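# Refit the band around the carton over its corner guard

## Task

Stretch the band back onto the carton so it runs squarely around it and passes over the corner guard. At the end the guard must be in its proper spot and the carton must sit flat on the table.

## Robot and tools

Robot: two arms, left_arm and right_arm, mounted on opposite sides of the table. In scene coordinates left_arm's base is at (-0.019, +0.468, +0.137) m, quat_wxyz (+0.702, 0, 0, -0.712), and right_arm's at (+0.088, -0.456, +0.064) m, quat_wxyz (+0.709, 0, 0, +0.705). The arm names do not correspond to image sides.

Frames: the scene frame has its origin at the table centre, +z up, table surface at z = +0.020 m. Reported hand positions, orientations, velocities and poses use this frame. Motion offsets instead use the axes of each arm's own Hand target. On a gripper, +x points along the fingers and the fingers open and close along y. end_effector_position is the midpoint between the fingers, 3 to 4 cm back from the tips; only the last 1.5 cm of each finger's inner face is flat.

Row format (shared by execute_actions and move): 14 numbers, each in [-1, 1]: dx, dy, dz, rx, ry, rz, opening for left_arm, then the same seven for right_arm. Always send all 14, even for one arm. dx..rz are an offset, not a pose: they are measured from that arm's Hand target at the start of the action or move, in the Hand target's axes; 1.0 = 0.6 m or 180 degrees, and rx, ry, rz form a single rotation vector. Repeating the same offset in a new action moves further. Six zeros re-command the current Hand target. The opening is absolute: +1 fully open (0.080 m), -1 fully closed; empty fingers touch near -0.78. A full close needs about 0.6 s.

execute_actions(actions, cameras): actions is a list of actions; each action is a list of up to 15 rows, one per 1/30 s control step. Every row in an action counts from the action's start pose, not from the row before; if fewer than 15 rows are given, the final row repeats. cameras: a list of names, ["all"], or []; omitted or null means all images for an empty actions list and none otherwise. An empty actions list returns images and the current scene number. Unknown camera names invalidate the call.

move(target, speed, blend, opening_speed, grip_force, blocking, cameras): drives each gripper in a straight line toward target, which is one 14-number row or a list of up to 15 rows; all rows are offsets from the same starting Hand targets. speed is top path speed in m/s, 0.002 to 4.3 (default 0.25), rotation capped at twice that in rad/s; one value or one per target. blend (m) rounds corners in a list; 0 stops at each. opening_speed: rate of opening change per second on the -1..+1 scale, at least 0.2. grip_force: per-pad limit in N, 8 to 34, one value or one per arm, persists. blocking=false returns after about 0.5 s while motion continues. Paths are capped at 10 s and do not avoid obstacles or the other arm. The result adds a move: line: done, off_target, moving, held, blocked or fault, plus limits such as paced (pose clipped) or held (steps withheld). blocked means that gripper stopped far from its goal and now holds in place.

wait(seconds 0 to 10, cameras): lets time pass with commands held; a running move continues. stop(cameras): brakes a running move. zoom_image(camera, region): enlarges [x0, y0, x1, y1] pixels, at most 504 by 504, of the latest image from cam_head_left, cam_head_right, cam_left_wrist or cam_right_wrist (each 672x504). finished_scene(scene): integer 1 to 2, the current scene number; ends the scene irreversibly, so call it only when the band, guard and carton are correct and stay so untouched.

Reading results: Hand target is the last commanded pose after clipping; the next offsets start from it. Grippers often stop short or tilt, especially at long reach; check position and orientation after each move and send the remaining difference. Orientation commands are clipped to within 32 degrees of the measured orientation each step. grip_measured uses the opening scale and can be off by about 2 mm; a hard part squeezed fully reads up to about 0.067 narrower than its width. To hold something, command roughly 0.08 below the reading at first contact. grip_effort_n is motor effort (negative = closing), not pad force. Joint torques and External joint torques follow joint order waist, shoulder, elbow, wrist pitch, wrist yaw, wrist roll; external readings fall when pushed toward larger joint values. Tool commands shows current commands; to keep a gripper unchanged, resend its current opening, since 0 is half open.

Joint ranges (rad): waist -3.054 to 3.054, shoulder 0.000 to 3.142, elbow 0.000 to 2.356, wrist pitch -1.571 to 1.571, wrist yaw -1.571 to 1.571, wrist roll -3.142 to 3.142. Contact torque limits (N m): waist 17.2, shoulder 21.3, elbow 21.3, wrist pitch 5.61, wrist yaw 5.59, wrist roll 5.24; hitting one halts the arm for 10 s.

Avoid: grippers, housings or wrist cameras colliding or one gripper closing on the other's fingers; fast moves into contact or targets far beyond a contact point; big single-step jumps (over-speed fault); paths passing near an arm's own base; long stretched holds or pushing at unreachable poses (MOTOR HOT at 50 °C, fault at 95 °C); dropping or releasing moving parts; anything falling or being left off the table; strain on camera cables. Loose items may occasionally be nudged by outside pushes.

Each tool is called after ">>>" as a command line: name --argument value for each argument, lists and objects as JSON in quotes; but a table of rows of numbers goes row by row, as --pt "numbers of a row", without its own name.

## Session

>>> execute_actions --actions '[]'

Scene clock: 0.00 s.
left_arm: end_effector_position=(-0.1239, +0.1125, +0.3939) grip_measured=+1.000 grip_effort_n=n/a end_effector_quat_wxyz=(+0.802, +0.340, +0.247, -0.424) | right_arm: end_effector_position=(-0.0065, -0.2313, +0.1856) grip_measured=+1.000 grip_effort_n=n/a end_effector_quat_wxyz=(+0.239, -0.124, +0.015, +0.963)
Joint positions: left_arm=[-0.566 1.781 1.799 -1.38 -0.796 -0.805 0.08] | right_arm=[-0.209 1.073 0.29 0.032 -1.203 -0.746 0.08]
Joint velocities: within noise
Joint torques (N m): no reading
External joint torques (N m): no reading
Heat: left arm: hottest wrist yaw 29 °C (+0.0 °C/min); right arm: hottest wrist pitch 31 °C (+0.0 °C/min).
Hand target: left_arm -0.1237, +0.1124, +0.3949; +0.803, +0.338, +0.246, -0.425 | right_arm -0.0066, -0.2313, +0.1860; +0.239, -0.123, +0.015, +0.963
Tool commands: left_gripper/opening=+1.0 right_gripper/opening=+1.0

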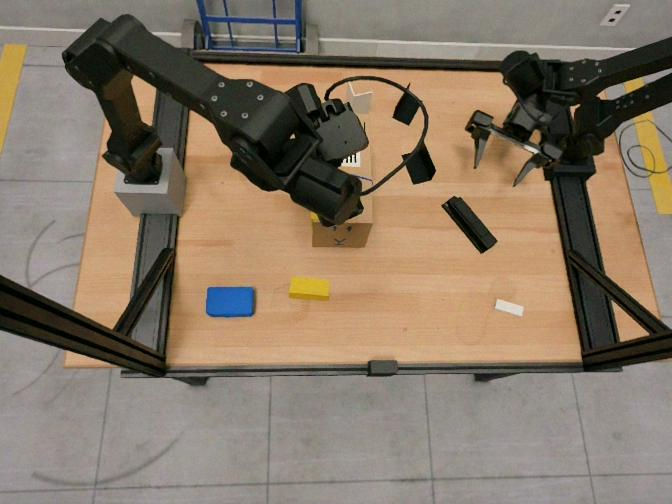

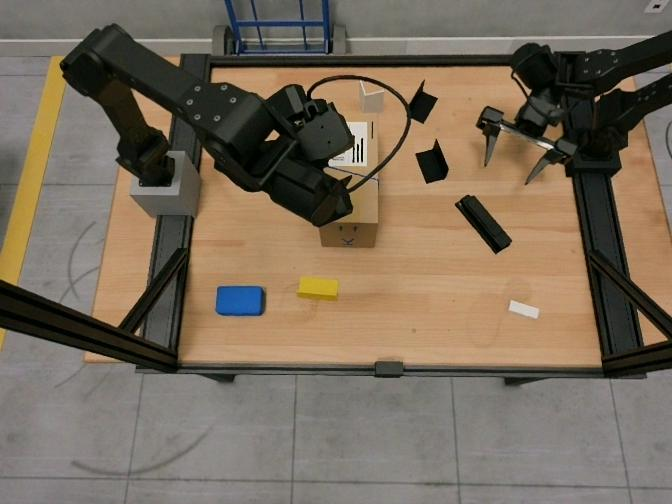

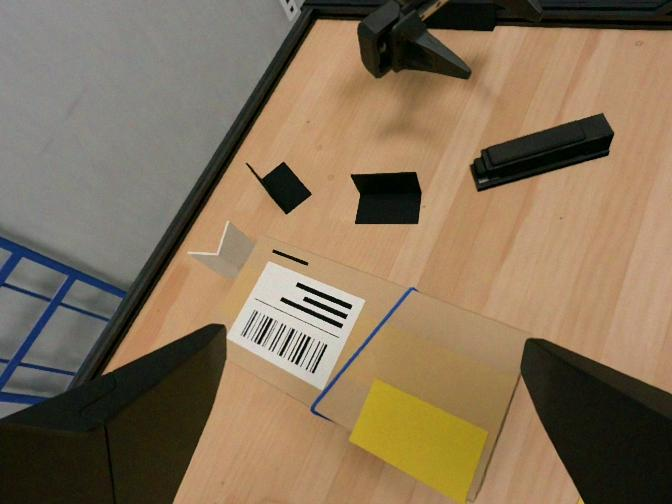

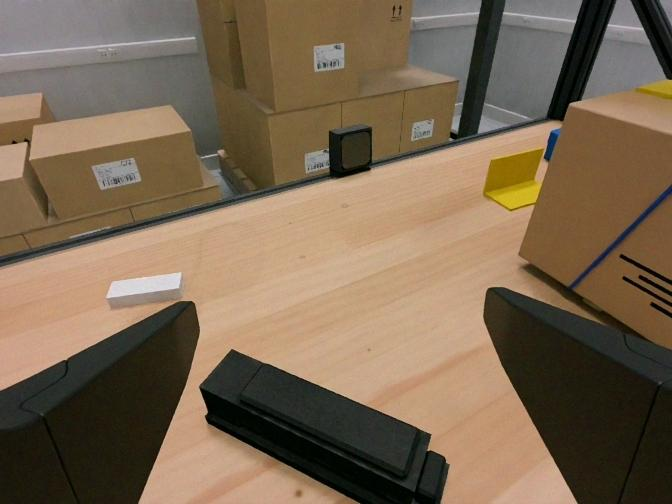

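>>> zoom_image --camera "cam_left_wrist" --region '[180, 200, 560, 504]'

>>> zoom_image --camera "cam_right_wrist" --region '[460, 60, 672, 360]'

>>> zoom_image --camera "cam_head_right" --region '[270, 60, 470, 310]'

>>> zoom_image --camera "cam_head_left" --region '[270, 60, 470, 310]'

Scaled by 1.326 from the camera's 672x504 image, which has a finer 960x720 frame.

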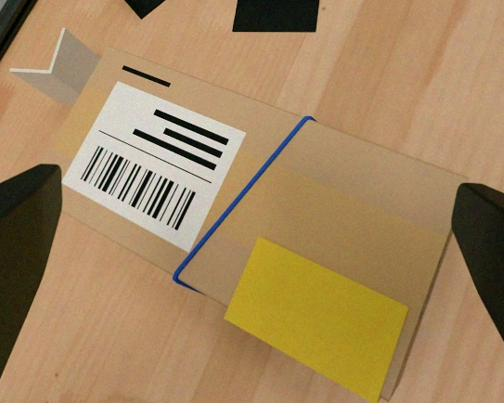

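Scaled by 1.680 from the camera's 672x504 image, which has a finer 960x720 frame.

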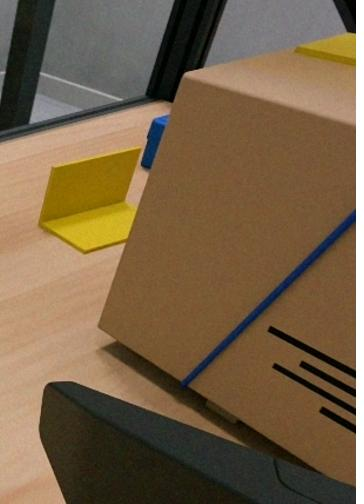

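Scaled by 2.016 from the camera's 672x504 image, which has a finer 960x720 frame.

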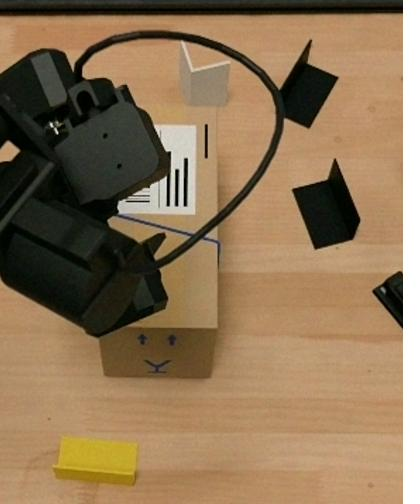

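Scaled by 2.016 from the camera's 672x504 image, which has a finer 960x720 frame.

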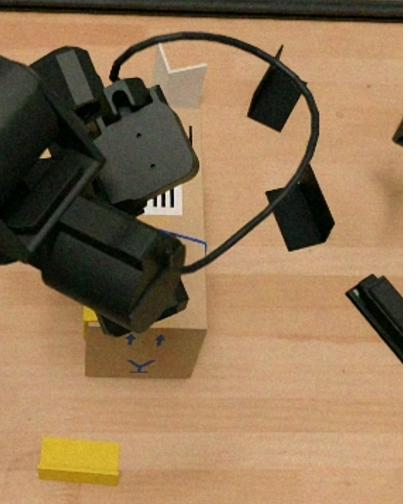

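>>> move --target '[-0.125,0.103,-0.212,0.027,-0.034,-0.176,1,0,0,0,0,0,0,1]' --cameras '["all"]'

>>> zoom_image --camera "cam_left_wrist" --region '[150, 50, 500, 350]'

>>> zoom_image --camera "cam_head_right" --region '[250, 60, 450, 260]'

>>> zoom_image --camera "cam_head_left" --region '[250, 60, 450, 260]'

Scene clock: 3.10 s.
left_arm: end_effector_position=(-0.1244, +0.2703, +0.3864) grip_measured=+1.000 grip_effort_n=-1.6 end_effector_quat_wxyz=(+0.655, +0.267, +0.268, -0.654) | right_arm: end_effector_position=(-0.0065, -0.2313, +0.1856) grip_measured=+1.000 grip_effort_n=1.6 end_effector_quat_wxyz=(+0.239, -0.124, +0.015, +0.963)
Joint positions: left_arm=[-0.847 0.951 1.088 -1.122 -0.573 -0.686 0.08] | right_arm=[-0.209 1.073 0.29 0.032 -1.203 -0.746 0.08]
Joint torques (N m): left_arm=[-0.01 -2.42 5.04 1.23 -0.27 -0.15] | right_arm=[0.03 -1.58 6.92 1.4 -0.45 0.01]
External joint torques (N m): left_arm=[-0.02 -0.76 -1.01 0.1 0.05 -0.16] | right_arm=[0.05 0.58 1.06 0.26 -0.02 0]
Heat: left arm: hottest wrist yaw 29 °C (+0.0 °C/min); right arm: hottest wrist pitch 31 °C (+0.0 °C/min).
Hand target: left_arm -0.1238, +0.2721, +0.3841; +0.653, +0.269, +0.269, -0.655 | right_arm -0.0066, -0.2313, +0.1860; +0.239, -0.123, +0.015, +0.963
Off the commanded pose: left_arm 0.003 m, 0 deg | right_arm 0.000 m, 0 deg.
move: done

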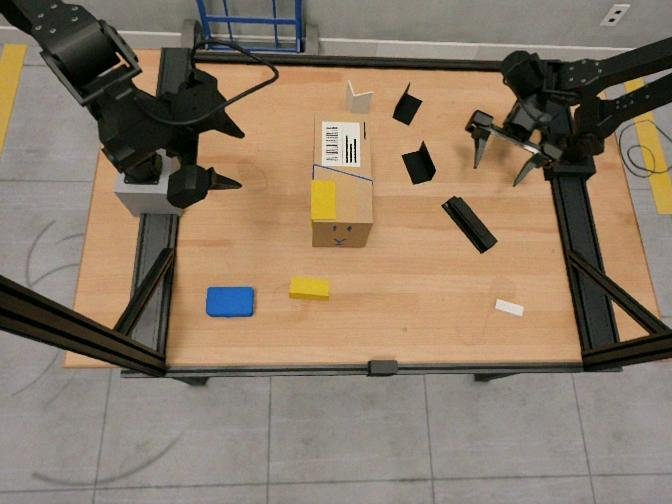

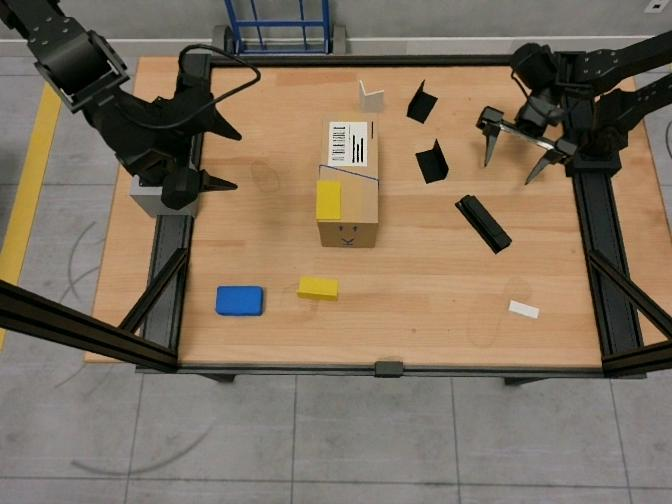

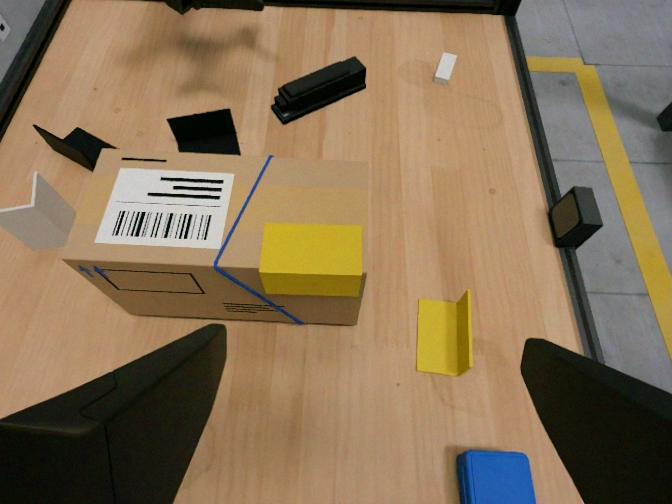

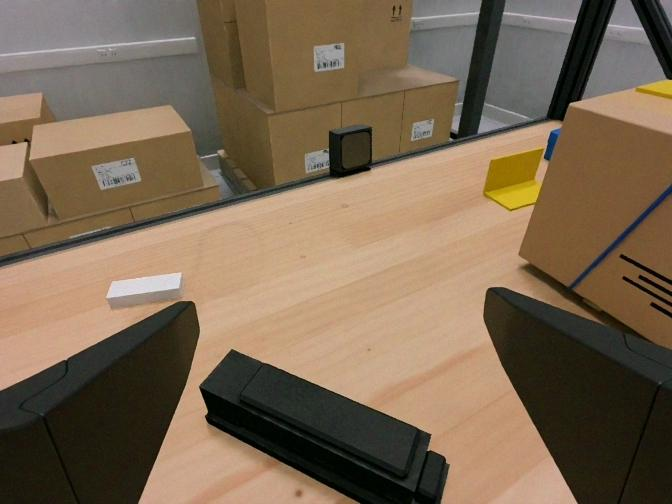

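Scaled by 1.440 from the camera's 672x504 image, which has a finer 960x720 frame.

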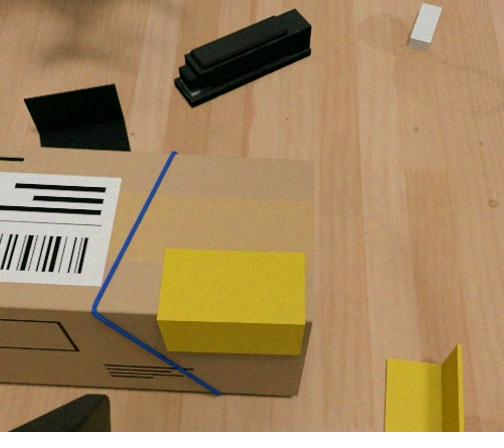

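Scaled by 2.520 from the camera's 672x504 image, which has a finer 960x720 frame.

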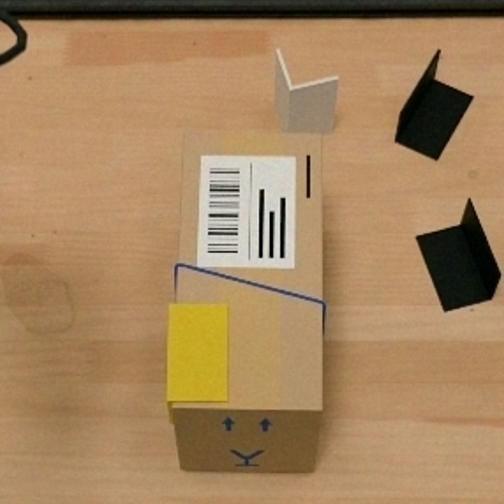

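Scaled by 2.520 from the camera's 672x504 image, which has a finer 960x720 frame.

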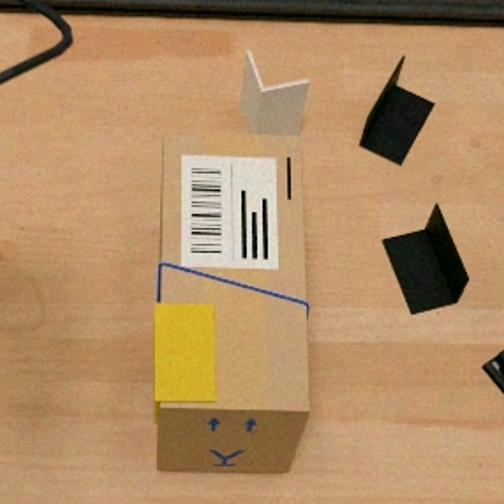

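>>> move --target '[0,0.15,0,0,0,0,-0.3,0,0,0,0,0,0,1]' --cameras '["cam_left_wrist"]'

>>> move --target '[0.1,0,0,0,0,0,-0.3,0,0,0,0,0,0,1]' --cameras '["cam_left_wrist","cam_head_left","cam_head_right"]'

Scene clock: 5.50 s.
left_arm: end_effector_position=(-0.0337, +0.2716, +0.3866) grip_measured=-0.298 grip_effort_n=-15.6 end_effector_quat_wxyz=(+0.655, +0.267, +0.267, -0.654) | right_arm: end_effector_position=(-0.0065, -0.2313, +0.1856) grip_measured=+1.000 grip_effort_n=1.6 end_effector_quat_wxyz=(+0.239, -0.124, +0.015, +0.963)
Joint positions: left_arm=[-0.15 0.726 1 -1.056 -0.119 -0.117 0.022] | right_arm=[-0.209 1.073 0.29 0.032 -1.203 -0.746 0.08]
Joint torques (N m): left_arm=[0.34 -0.68 5.06 1.85 0.15 0.09] | right_arm=[0.04 -1.57 6.91 1.41 -0.45 0]
External joint torques (N m): left_arm=[0.33 -0.35 -0.89 0.45 0.21 0.09] | right_arm=[0.05 0.57 1.08 0.27 -0.02 0]
Heat: left arm: hottest wrist yaw 29 °C (+0.0 °C/min); right arm: hottest wrist pitch 31 °C (+0.0 °C/min).
Hand target: left_arm -0.0338, +0.2720, +0.3840; +0.654, +0.268, +0.269, -0.655 | right_arm -0.0066, -0.2313, +0.1860; +0.239, -0.123, +0.015, +0.963
Off the commanded pose: left_arm 0.003 m, 0 deg | right_arm 0.000 m, 0 deg.
move: done
Images, in order (width x height): cam_left_wrist 672x504.

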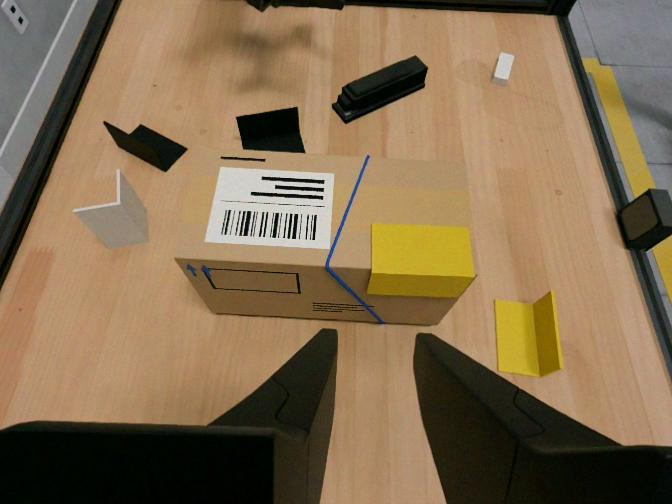

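Scene clock: 6.43 s.
left_arm: end_effector_position=(-0.0339, +0.2294, +0.3466) grip_measured=-0.298 grip_effort_n=-15.6 end_effector_quat_wxyz=(+0.656, +0.264, +0.265, -0.655) | right_arm: end_effector_position=(-0.0065, -0.2313, +0.1856) grip_measured=+1.000 grip_effort_n=1.6 end_effector_quat_wxyz=(+0.239, -0.124, +0.015, +0.963)
Joint positions: left_arm=[-0.099 0.815 0.838 -0.793 -0.082 -0.081 0.022] | right_arm=[-0.209 1.073 0.29 0.032 -1.203 -0.746 0.08]
Joint torques (N m): left_arm=[0.29 -0.56 5.62 1.8 0.14 0.09] | right_arm=[0.04 -1.57 6.91 1.41 -0.44 0]
External joint torques (N m): left_arm=[0.27 0.84 -0.94 0.36 0.19 0.09] | right_arm=[0.04 0.53 1.13 0.29 -0.02 0]
Heat: left arm: hottest wrist yaw 29 °C (+0.0 °C/min); right arm: hottest wrist pitch 32 °C (+9.3 °C/min).
Hand target: left_arm -0.0339, +0.2293, +0.3419; +0.653, +0.268, +0.269, -0.655 | right_arm -0.0066, -0.2313, +0.1860; +0.239, -0.123, +0.015, +0.963
Off the commanded pose: left_arm 0.005 m, 1 deg | right_arm 0.000 m, 0 deg.
move: done
Images, in order (width x height): cam_head_left 672x504, cam_head_right 672x504, cam_left_wrist 672x504.

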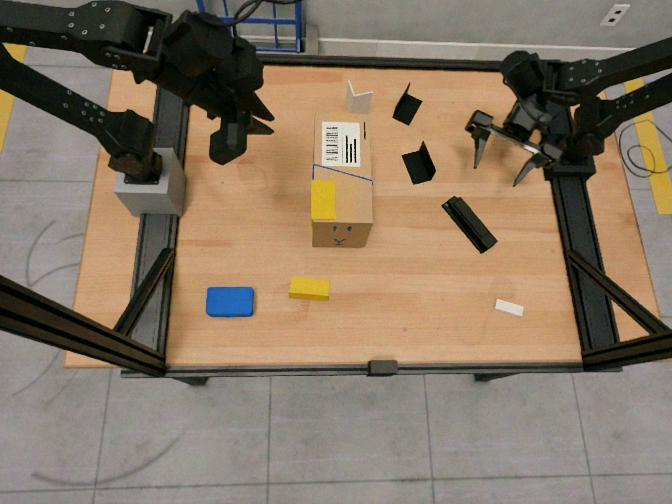

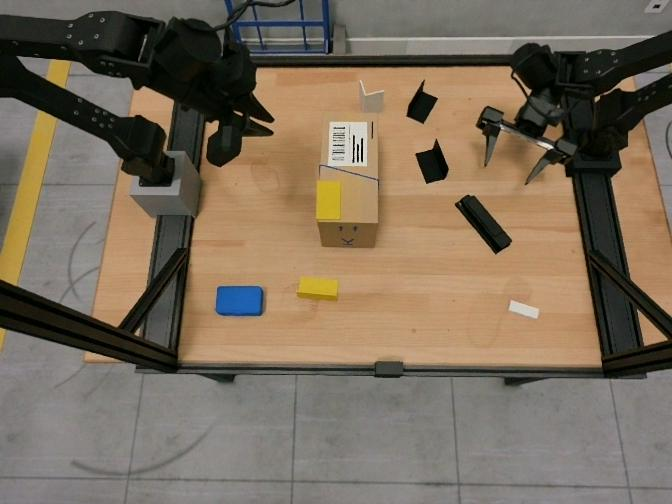

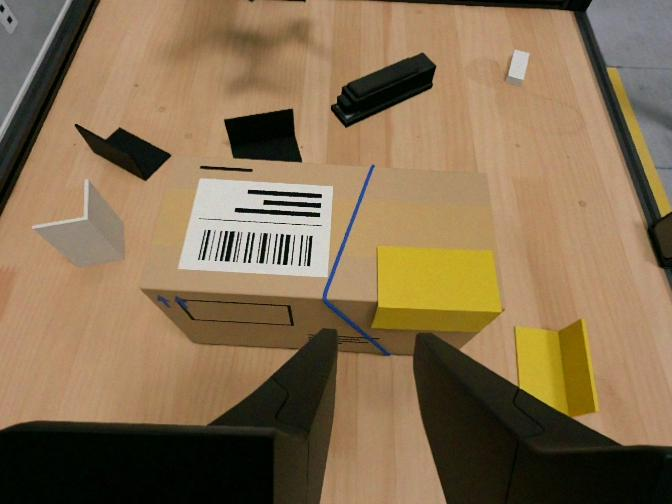

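>>> move --target '[0.179,0.031,-0.108,0,0,0,-0.3,0,0,0,0,0,0,1]' --cameras '["cam_left_wrist","cam_head_left","cam_right_wrist"]'

>>> zoom_image --camera "cam_left_wrist" --region '[220, 200, 520, 450]'

>>> zoom_image --camera "cam_head_left" --region '[200, 60, 400, 260]'

Scene clock: 8.50 s.
left_arm: end_effector_position=(-0.0155, +0.1963, +0.2255) grip_measured=-0.298 grip_effort_n=-15.6 end_effector_quat_wxyz=(+0.657, +0.264, +0.264, -0.655) | right_arm: end_effector_position=(-0.0065, -0.2313, +0.1856) grip_measured=+1.000 grip_effort_n=1.6 end_effector_quat_wxyz=(+0.239, -0.124, +0.015, +0.963)
Joint positions: left_arm=[0.035 1 0.413 -0.179 0.013 0.014 0.022] | right_arm=[-0.209 1.073 0.29 0.032 -1.203 -0.746 0.08]
Joint torques (N m): left_arm=[0.11 -1.47 5.37 1.83 0.19 0.12] | right_arm=[0.03 -1.56 6.91 1.41 -0.45 0.01]
External joint torques (N m): left_arm=[0.12 0.93 -1.11 0.38 0.19 0.11] | right_arm=[0.03 0.55 1.09 0.28 -0.03 0]
Heat: left arm: hottest wrist yaw 29 °C (+0.0 °C/min); right arm: hottest wrist pitch 32 °C (+7.1 °C/min).
Hand target: left_arm -0.0156, +0.1983, +0.2203; +0.653, +0.268, +0.269, -0.655 | right_arm -0.0066, -0.2313, +0.1860; +0.239, -0.123, +0.015, +0.963
Off the commanded pose: left_arm 0.006 m, 1 deg | right_arm 0.000 m, 0 deg.
move: done
Images, in order (width x height): cam_head_left 672x504, cam_left_wrist 672x504, cam_right_wrist 672x504.

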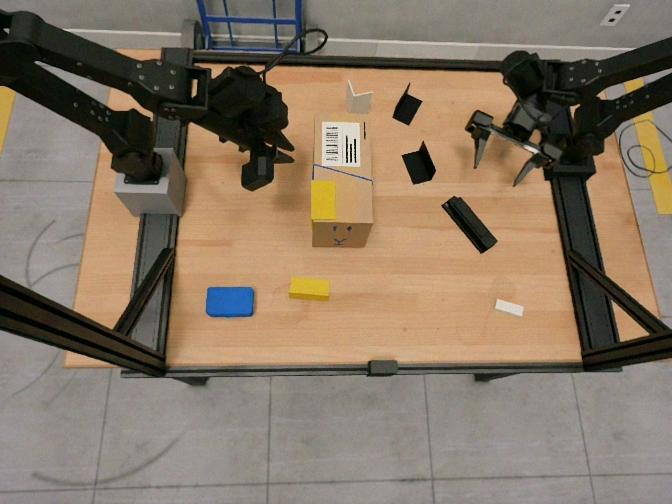

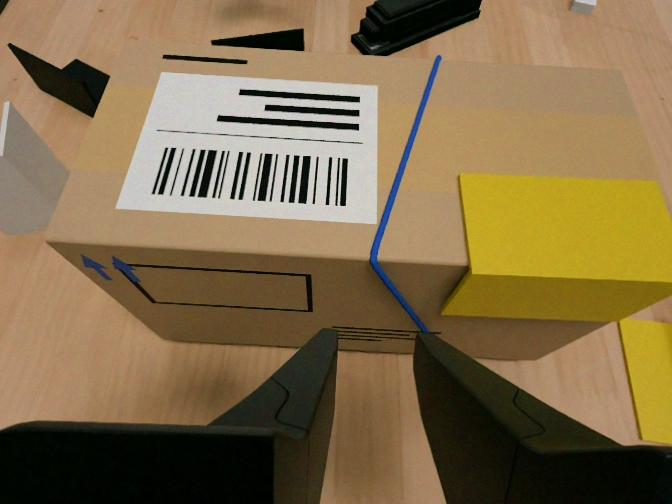

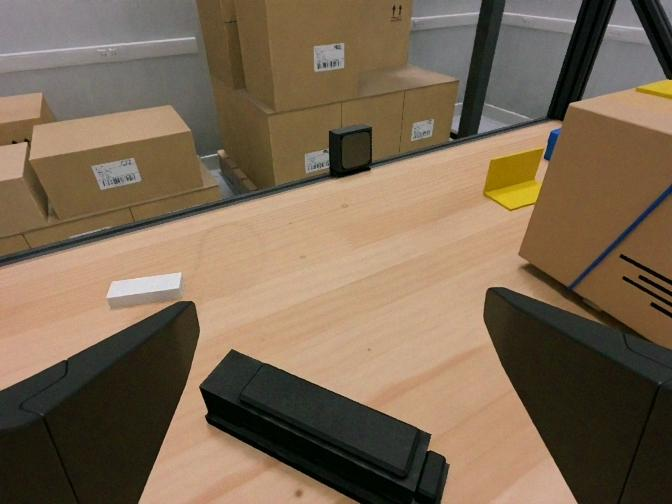

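Scaled by 1.680 from the camera's 672x504 image, which has a finer 960x720 frame.

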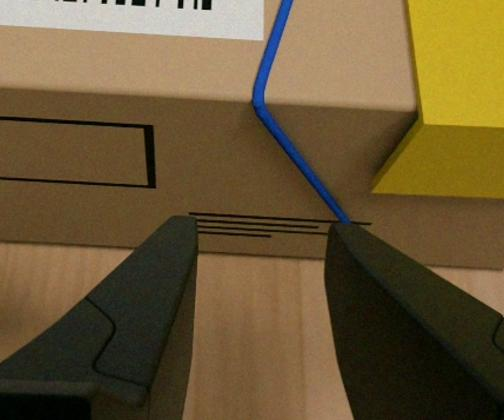

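Scaled by 2.520 from the camera's 672x504 image, which has a finer 960x720 frame.

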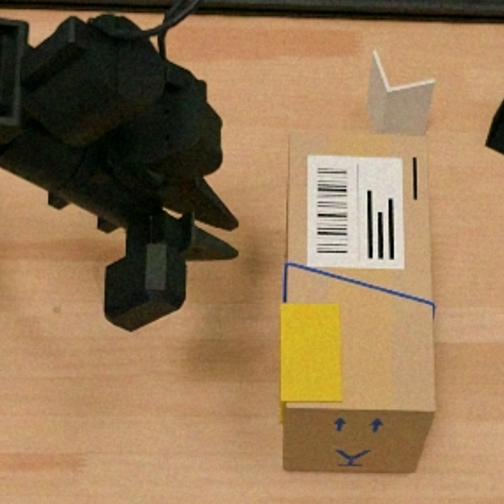

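>>> move --target '[0.058,-0.007,0.004,0,0,0,-0.3,0,0,0,0,0,0,1]' --speed 0.1 --cameras '["cam_left_wrist"]'

>>> zoom_image --camera "cam_left_wrist" --region '[250, 220, 500, 400]'

Scene clock: 9.87 s.
left_arm: end_effector_position=(-0.0198, +0.1708, +0.2009) grip_measured=-0.298 grip_effort_n=-16.0 end_effector_quat_wxyz=(+0.653, +0.265, +0.266, -0.657) | right_arm: end_effector_position=(-0.0065, -0.2313, +0.1856) grip_measured=+1.000 grip_effort_n=1.6 end_effector_quat_wxyz=(+0.239, -0.124, +0.015, +0.963)
Joint positions: left_arm=[0.016 1.213 0.408 0.034 0.008 0.001 0.022] | right_arm=[-0.209 1.073 0.29 0.032 -1.203 -0.746 0.08]
Joint torques (N m): left_arm=[-0.25 -2.52 5.32 1.84 -0.28 -0.09] | right_arm=[0.03 -1.56 6.91 1.41 -0.44 0.01]
External joint torques (N m): left_arm=[-0.24 0.8 -0.65 0.39 -0.29 -0.1] | right_arm=[0.05 0.55 1.1 0.28 -0.03 0]
Heat: left arm: hottest wrist yaw 29 °C (+0.0 °C/min); right arm: hottest wrist pitch 32 °C (+6.1 °C/min).
Hand target: left_arm -0.0198, +0.1719, +0.1975; +0.654, +0.268, +0.269, -0.655 | right_arm -0.0066, -0.2313, +0.1860; +0.239, -0.123, +0.015, +0.963
Off the commanded pose: left_arm 0.003 m, 1 deg | right_arm 0.000 m, 0 deg.
move: done
Images, in order (width x height): cam_left_wrist 672x504.

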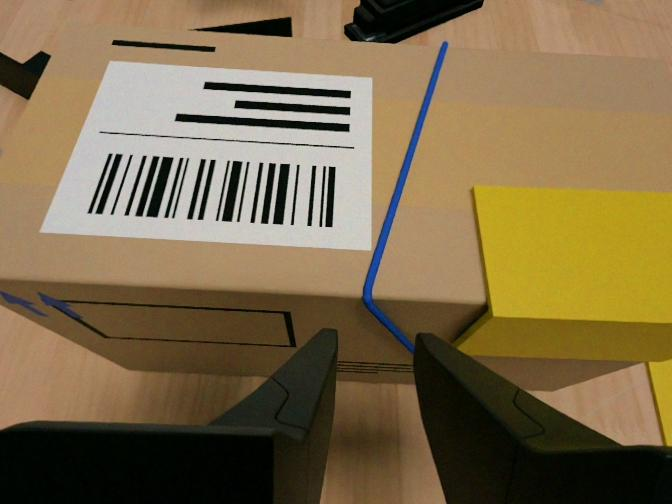

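Scaled by 2.016 from the camera's 672x504 image, which has a finer 960x720 frame.

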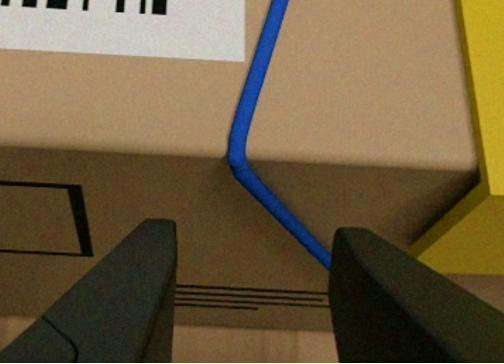

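>>> move --target '[0.029,0.002,0.004,0,0,0,-0.3,0,0,0,0,0,0,1]' --speed 0.05 --cameras '["cam_left_wrist"]'

>>> zoom_image --camera "cam_left_wrist" --region '[250, 220, 500, 400]'

Scene clock: 11.03 s.
left_arm: end_effector_position=(-0.0198, +0.1618, +0.1846) grip_measured=-0.298 grip_effort_n=-15.6 end_effector_quat_wxyz=(+0.651, +0.270, +0.272, -0.655) | right_arm: end_effector_position=(-0.0065, -0.2313, +0.1856) grip_measured=+1.000 grip_effort_n=1.6 end_effector_quat_wxyz=(+0.239, -0.124, +0.015, +0.963)
Joint positions: left_arm=[0.016 1.321 0.408 0.126 0.008 0.001 0.022] | right_arm=[-0.209 1.073 0.29 0.032 -1.203 -0.746 0.08]
Joint torques (N m): left_arm=[0.26 -3 7.02 1.81 -0.12 0.08] | right_arm=[0.03 -1.57 6.92 1.41 -0.45 0.01]
External joint torques (N m): left_arm=[0.24 0.74 1.43 0.39 -0.11 0.08] | right_arm=[0.03 0.53 1.12 0.28 -0.02 0]
Heat: left arm: hottest wrist yaw 29 °C (+0.0 °C/min); right arm: hottest wrist pitch 32 °C (+5.4 °C/min).
Hand target: left_arm -0.0186, +0.1579, +0.1870; +0.653, +0.268, +0.269, -0.655 | right_arm -0.0066, -0.2313, +0.1860; +0.239, -0.123, +0.015, +0.963
Off the commanded pose: left_arm 0.005 m, 1 deg | right_arm 0.000 m, 0 deg.
move: done
Images, in order (width x height): cam_left_wrist 672x504.

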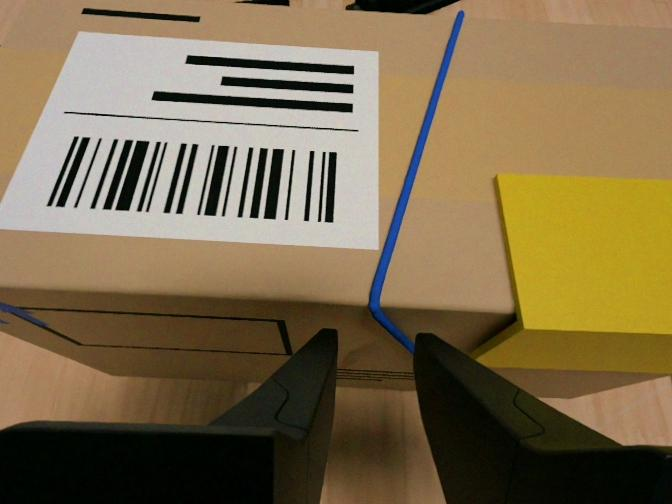

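Scaled by 2.016 from the camera's 672x504 image, which has a finer 960x720 frame.

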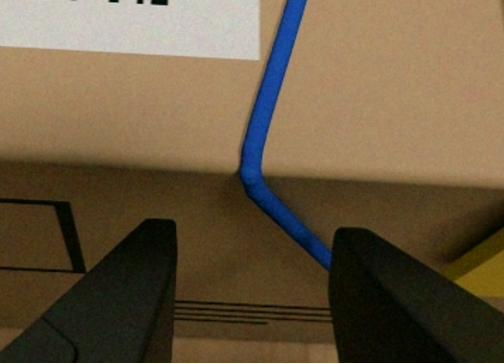

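>>> move --target '[0.011,0.0,0.011,0,0,0,-0.3,0,0,0,0,0,0,1]' --speed 0.05 --cameras '["cam_left_wrist"]'

>>> zoom_image --camera "cam_left_wrist" --region '[250, 220, 500, 400]'

Scene clock: 11.97 s.
left_arm: end_effector_position=(-0.0198, +0.1568, +0.1837) grip_measured=-0.298 grip_effort_n=-15.6 end_effector_quat_wxyz=(+0.650, +0.272, +0.273, -0.655) | right_arm: end_effector_position=(-0.0065, -0.2313, +0.1856) grip_measured=+1.000 grip_effort_n=1.6 end_effector_quat_wxyz=(+0.239, -0.124, +0.015, +0.963)
Joint positions: left_arm=[0.016 1.35 0.427 0.131 0.008 0.001 0.022] | right_arm=[-0.209 1.073 0.29 0.032 -1.203 -0.746 0.08]
Joint torques (N m): left_arm=[0.12 -1.43 8.56 2.27 -0.1 0.02] | right_arm=[0.04 -1.57 6.91 1.41 -0.45 0.01]
External joint torques (N m): left_arm=[0.12 2.52 2.95 0.85 -0.1 0.01] | right_arm=[0.05 0.55 1.07 0.27 -0.03 0]
Heat: left arm: hottest wrist yaw 29 °C (+0.0 °C/min); right arm: hottest wrist pitch 32 °C (+5.0 °C/min).
Hand target: left_arm -0.0186, +0.1486, +0.1870; +0.653, +0.268, +0.269, -0.655 | right_arm -0.0066, -0.2313, +0.1860; +0.239, -0.123, +0.015, +0.963
Off the commanded pose: left_arm 0.009 m, 1 deg | right_arm 0.000 m, 0 deg.
move: off_target (left_arm)
Images, in order (width x height): cam_left_wrist 672x504.

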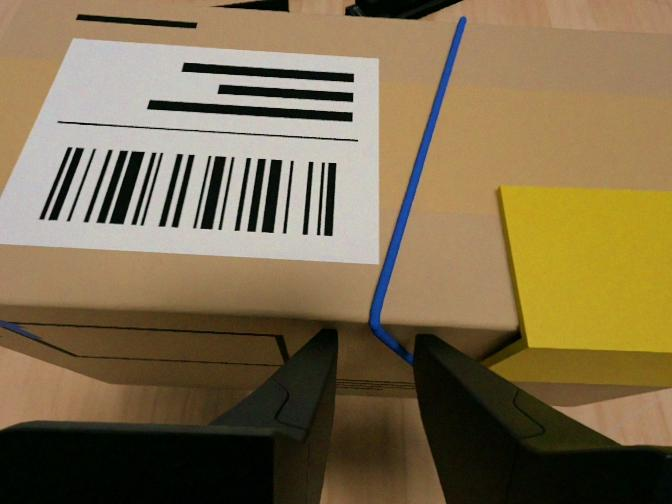

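Scaled by 2.016 from the camera's 672x504 image, which has a finer 960x720 frame.

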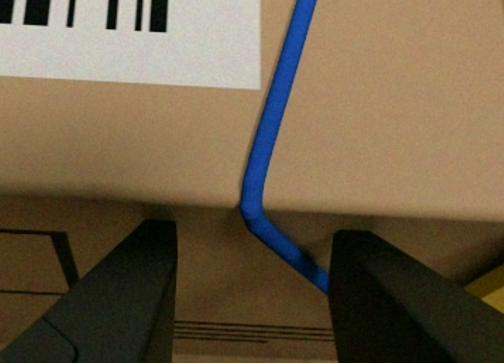

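>>> move --target '[-0.015,0.0,-0.002,0,0,0,-0.3,0,0,0,0,0,0,1]' --speed 0.05

>>> move --target '[0.013,0.0,0.013,0,0,0,-0.3,0,0,0,0,0,0,1]' --speed 0.05 --cameras '["cam_left_wrist"]'

>>> zoom_image --camera "cam_left_wrist" --region '[250, 220, 500, 400]'

Scene clock: 13.13 s.
left_arm: end_effector_position=(-0.0198, +0.1594, +0.1857) grip_measured=-0.298 grip_effort_n=-15.6 end_effector_quat_wxyz=(+0.649, +0.274, +0.276, -0.653) | right_arm: end_effector_position=(-0.0065, -0.2313, +0.1856) grip_measured=+1.000 grip_effort_n=1.6 end_effector_quat_wxyz=(+0.239, -0.124, +0.015, +0.963)
Joint positions: left_arm=[0.016 1.331 0.431 0.1 0.008 0.001 0.022] | right_arm=[-0.209 1.073 0.29 0.032 -1.203 -0.746 0.08]
Joint torques (N m): left_arm=[0.25 -5.28 6.68 1.52 -0.1 0.03] | right_arm=[0.03 -1.57 6.92 1.41 -0.45 0.01]
External joint torques (N m): left_arm=[0.26 -1.44 1.06 0.12 -0.11 0.02] | right_arm=[0.04 0.55 1.13 0.28 -0.02 0]
Heat: left arm: hottest wrist yaw 29 °C (+0.0 °C/min); right arm: hottest wrist pitch 32 °C (+4.6 °C/min).
Hand target: left_arm -0.0186, +0.1557, +0.1926; +0.654, +0.268, +0.269, -0.655 | right_arm -0.0066, -0.2313, +0.1860; +0.239, -0.123, +0.015, +0.963
Off the commanded pose: left_arm 0.008 m, 1 deg | right_arm 0.000 m, 0 deg.
move: done

Scene clock: 13.83 s.
left_arm: end_effector_position=(-0.0198, +0.1562, +0.1868) grip_measured=-0.298 grip_effort_n=-15.6 end_effector_quat_wxyz=(+0.649, +0.275, +0.277, -0.653) | right_arm: end_effector_position=(-0.0065, -0.2313, +0.1856) grip_measured=+1.000 grip_effort_n=1.6 end_effector_quat_wxyz=(+0.239, -0.124, +0.015, +0.963)
Joint positions: left_arm=[0.016 1.343 0.446 0.095 0.008 0.001 0.022] | right_arm=[-0.209 1.073 0.29 0.032 -1.203 -0.746 0.08]
Joint torques (N m): left_arm=[0.18 -1.26 9.22 2.69 -0.1 0.02] | right_arm=[0.03 -1.57 6.91 1.41 -0.44 0]
External joint torques (N m): left_arm=[0.14 2.69 3.55 1.27 -0.1 0.01] | right_arm=[0.04 0.54 1.09 0.27 -0.02 0]
Heat: left arm: hottest wrist yaw 29 °C (+0.0 °C/min); right arm: hottest wrist pitch 32 °C (+4.3 °C/min).
Hand target: left_arm -0.0186, +0.1448, +0.1925; +0.653, +0.268, +0.269, -0.655 | right_arm -0.0066, -0.2313, +0.1860; +0.239, -0.123, +0.015, +0.963
Off the commanded pose: left_arm 0.013 m, 1 deg | right_arm 0.000 m, 0 deg.
move: off_target (left_arm)
Images, in order (width x height): cam_left_wrist 672x504.

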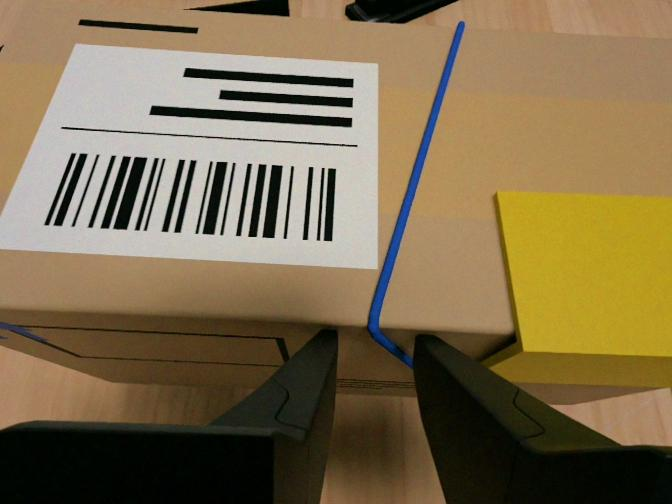

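Scaled by 2.016 from the camera's 672x504 image, which has a finer 960x720 frame.

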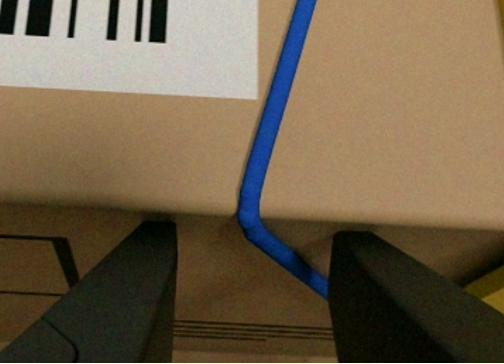

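>>> move --target '[-0.007,0.0,-0.005,0,0,0,-0.88,0,0,0,0,0,0,1]' --speed 0.05 --opening_speed 0.8 --cameras '["cam_left_wrist"]'

>>> zoom_image --camera "cam_left_wrist" --region '[250, 220, 500, 400]'

Scene clock: 14.93 s.
left_arm: end_effector_position=(-0.0199, +0.1568, +0.1860) grip_measured=-0.762 grip_effort_n=-83.5 end_effector_quat_wxyz=(+0.648, +0.276, +0.278, -0.653) | right_arm: end_effector_position=(-0.0065, -0.2313, +0.1856) grip_measured=+1.000 grip_effort_n=1.6 end_effector_quat_wxyz=(+0.239, -0.124, +0.015, +0.963)
Joint positions: left_arm=[0.016 1.344 0.446 0.091 0.008 0.001 0.001] | right_arm=[-0.209 1.073 0.29 0.032 -1.203 -0.746 0.08]
Joint torques (N m): left_arm=[-0.05 -4.42 7.63 2.29 -0.15 0.08] | right_arm=[0.03 -1.57 6.91 1.41 -0.45 0]
External joint torques (N m): left_arm=[-0.05 -0.47 1.97 0.89 -0.15 0.08] | right_arm=[0.04 0.57 1.09 0.27 -0.03 0]
Heat: left arm: hottest wrist yaw 29 °C (+0.0 °C/min); right arm: hottest wrist pitch 32 °C (+4.0 °C/min).
Hand target: left_arm -0.0186, +0.1499, +0.1934; +0.653, +0.268, +0.269, -0.655 | right_arm -0.0066, -0.2313, +0.1860; +0.239, -0.123, +0.015, +0.963
Off the commanded pose: left_arm 0.010 m, 2 deg | right_arm 0.000 m, 0 deg.
move: off_target (left_arm)
Images, in order (width x height): cam_left_wrist 672x504.

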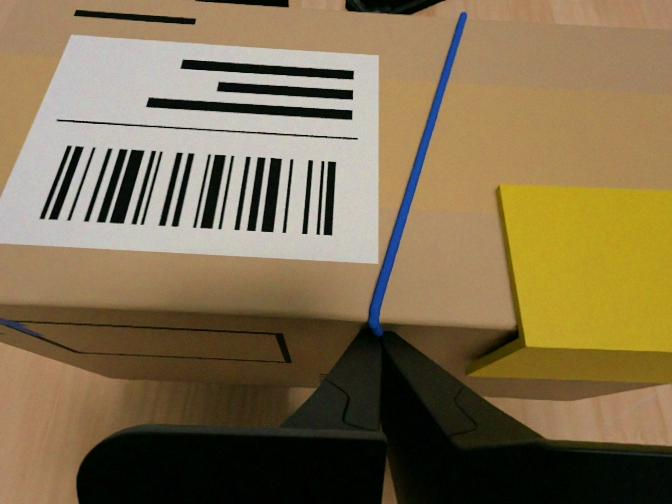

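Scaled by 2.016 from the camera's 672x504 image, which has a finer 960x720 frame.

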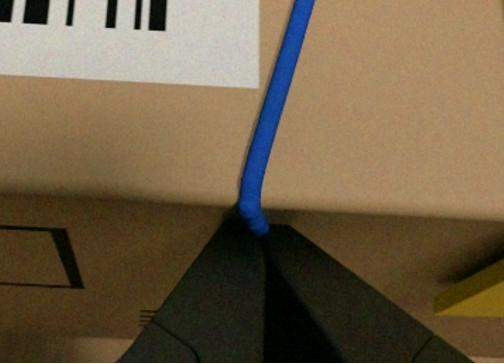

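>>> move --target '[-0.042,0.0,-0.016,0,0,0,-1,0,0,0,0,0,0,1]' --speed 0.05 --cameras '["cam_left_wrist"]'

>>> zoom_image --camera "cam_left_wrist" --region '[250, 220, 500, 400]'

Scene clock: 16.23 s.
left_arm: end_effector_position=(-0.0202, +0.1732, +0.2016) grip_measured=-0.762 grip_effort_n=-83.5 end_effector_quat_wxyz=(+0.650, +0.271, +0.273, -0.655) | right_arm: end_effector_position=(-0.0065, -0.2313, +0.1856) grip_measured=+1.000 grip_effort_n=1.6 end_effector_quat_wxyz=(+0.239, -0.124, +0.015, +0.963)
Joint positions: left_arm=[0.016 1.204 0.422 -0.009 0.009 0.001 0.001] | right_arm=[-0.209 1.073 0.29 0.032 -1.203 -0.746 0.08]
Joint torques (N m): left_arm=[0.39 -5.67 5.31 1.59 -0.15 0.1] | right_arm=[0.04 -1.57 6.92 1.41 -0.45 0.01]
External joint torques (N m): left_arm=[0.39 -2.38 -0.67 0.18 -0.15 0.1] | right_arm=[0.04 0.55 1.11 0.28 -0.03 0]
Heat: left arm: hottest wrist yaw 29 °C (+0.0 °C/min); right arm: hottest wrist pitch 33 °C (+7.4 °C/min).
Hand target: left_arm -0.0186, +0.1745, +0.2043; +0.654, +0.268, +0.269, -0.655 | right_arm -0.0066, -0.2313, +0.1860; +0.239, -0.123, +0.015, +0.963
Off the commanded pose: left_arm 0.003 m, 1 deg | right_arm 0.000 m, 0 deg.
move: done
Images, in order (width x height): cam_left_wrist 672x504.

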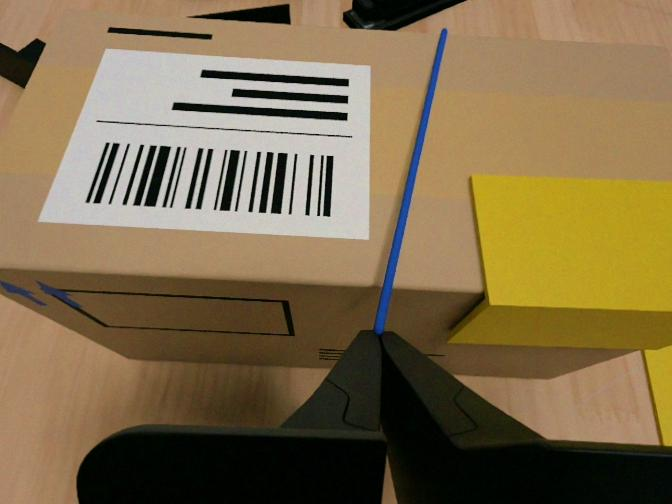

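Scaled by 2.016 from the camera's 672x504 image, which has a finer 960x720 frame.

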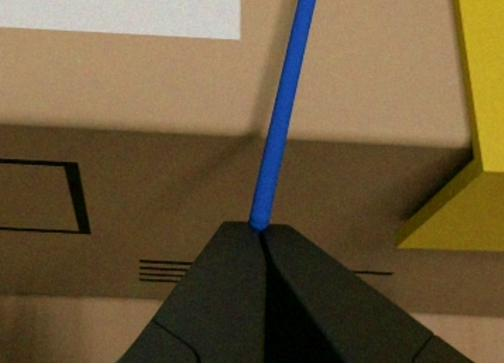

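>>> move --pt "-0.02 0 0.01 0 0 0 -1 0 0 0 0 0 0 1" --pt "-0.02 -0.11 0.01 0 0 0 -1 0 0 0 0 0 0 1" --speed 0.1 --blend 0.004 --cameras '["all"]'

>>> zoom_image --camera "cam_left_wrist" --region '[250, 180, 500, 400]'

Scene clock: 18.10 s.
left_arm: end_effector_position=(-0.0821, +0.1835, +0.2104) grip_measured=-0.762 grip_effort_n=-83.5 end_effector_quat_wxyz=(+0.651, +0.275, +0.274, -0.652) | right_arm: end_effector_position=(-0.0065, -0.2313, +0.1856) grip_measured=+1.000 grip_effort_n=1.6 end_effector_quat_wxyz=(+0.239, -0.124, +0.015, +0.963)
Joint positions: left_arm=[-0.322 1.186 0.462 -0.102 -0.233 -0.243 0.001] | right_arm=[-0.209 1.073 0.29 0.032 -1.203 -0.746 0.08]
Joint torques (N m): left_arm=[-0.54 -3.4 8.08 1.55 -0.35 -0.14] | right_arm=[0.03 -1.56 6.91 1.41 -0.44 0.01]
External joint torques (N m): left_arm=[-0.53 -0.17 2.02 0.19 -0.23 -0.14] | right_arm=[0.03 0.56 1.11 0.28 -0.02 0]
Heat: left arm: hottest wrist yaw 29 °C (+0.0 °C/min); right arm: hottest wrist pitch 33 °C (+6.6 °C/min).
Hand target: left_arm -0.0846, +0.1789, +0.2171; +0.653, +0.268, +0.269, -0.655 | right_arm -0.0066, -0.2313, +0.1860; +0.239, -0.123, +0.015, +0.963
Off the commanded pose: left_arm 0.008 m, 1 deg | right_arm 0.000 m, 0 deg.
move: done

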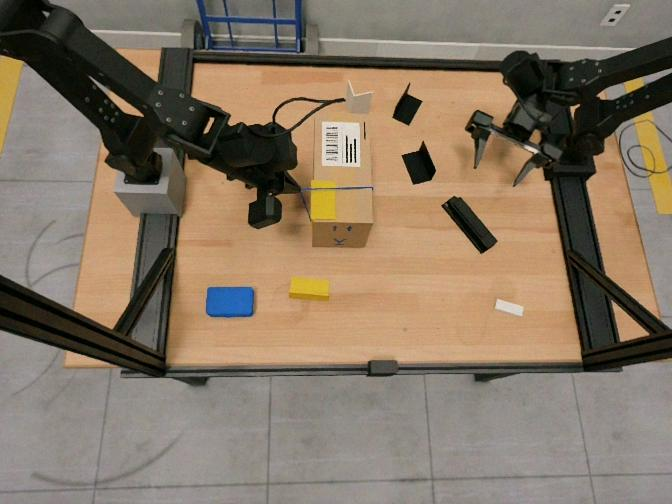

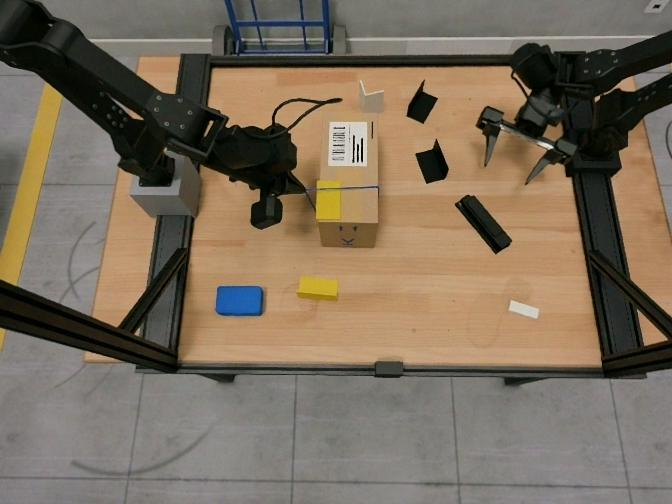

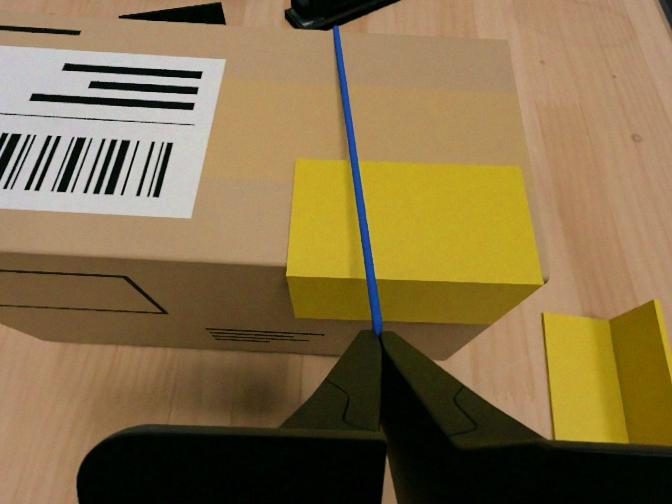

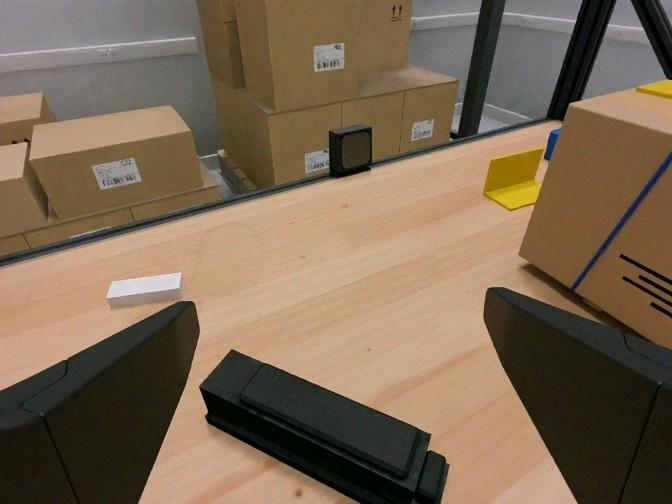

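Scaled by 2.016 from the camera's 672x504 image, which has a finer 960x720 frame.

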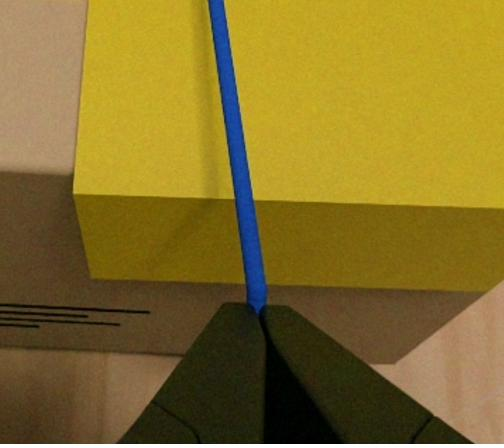

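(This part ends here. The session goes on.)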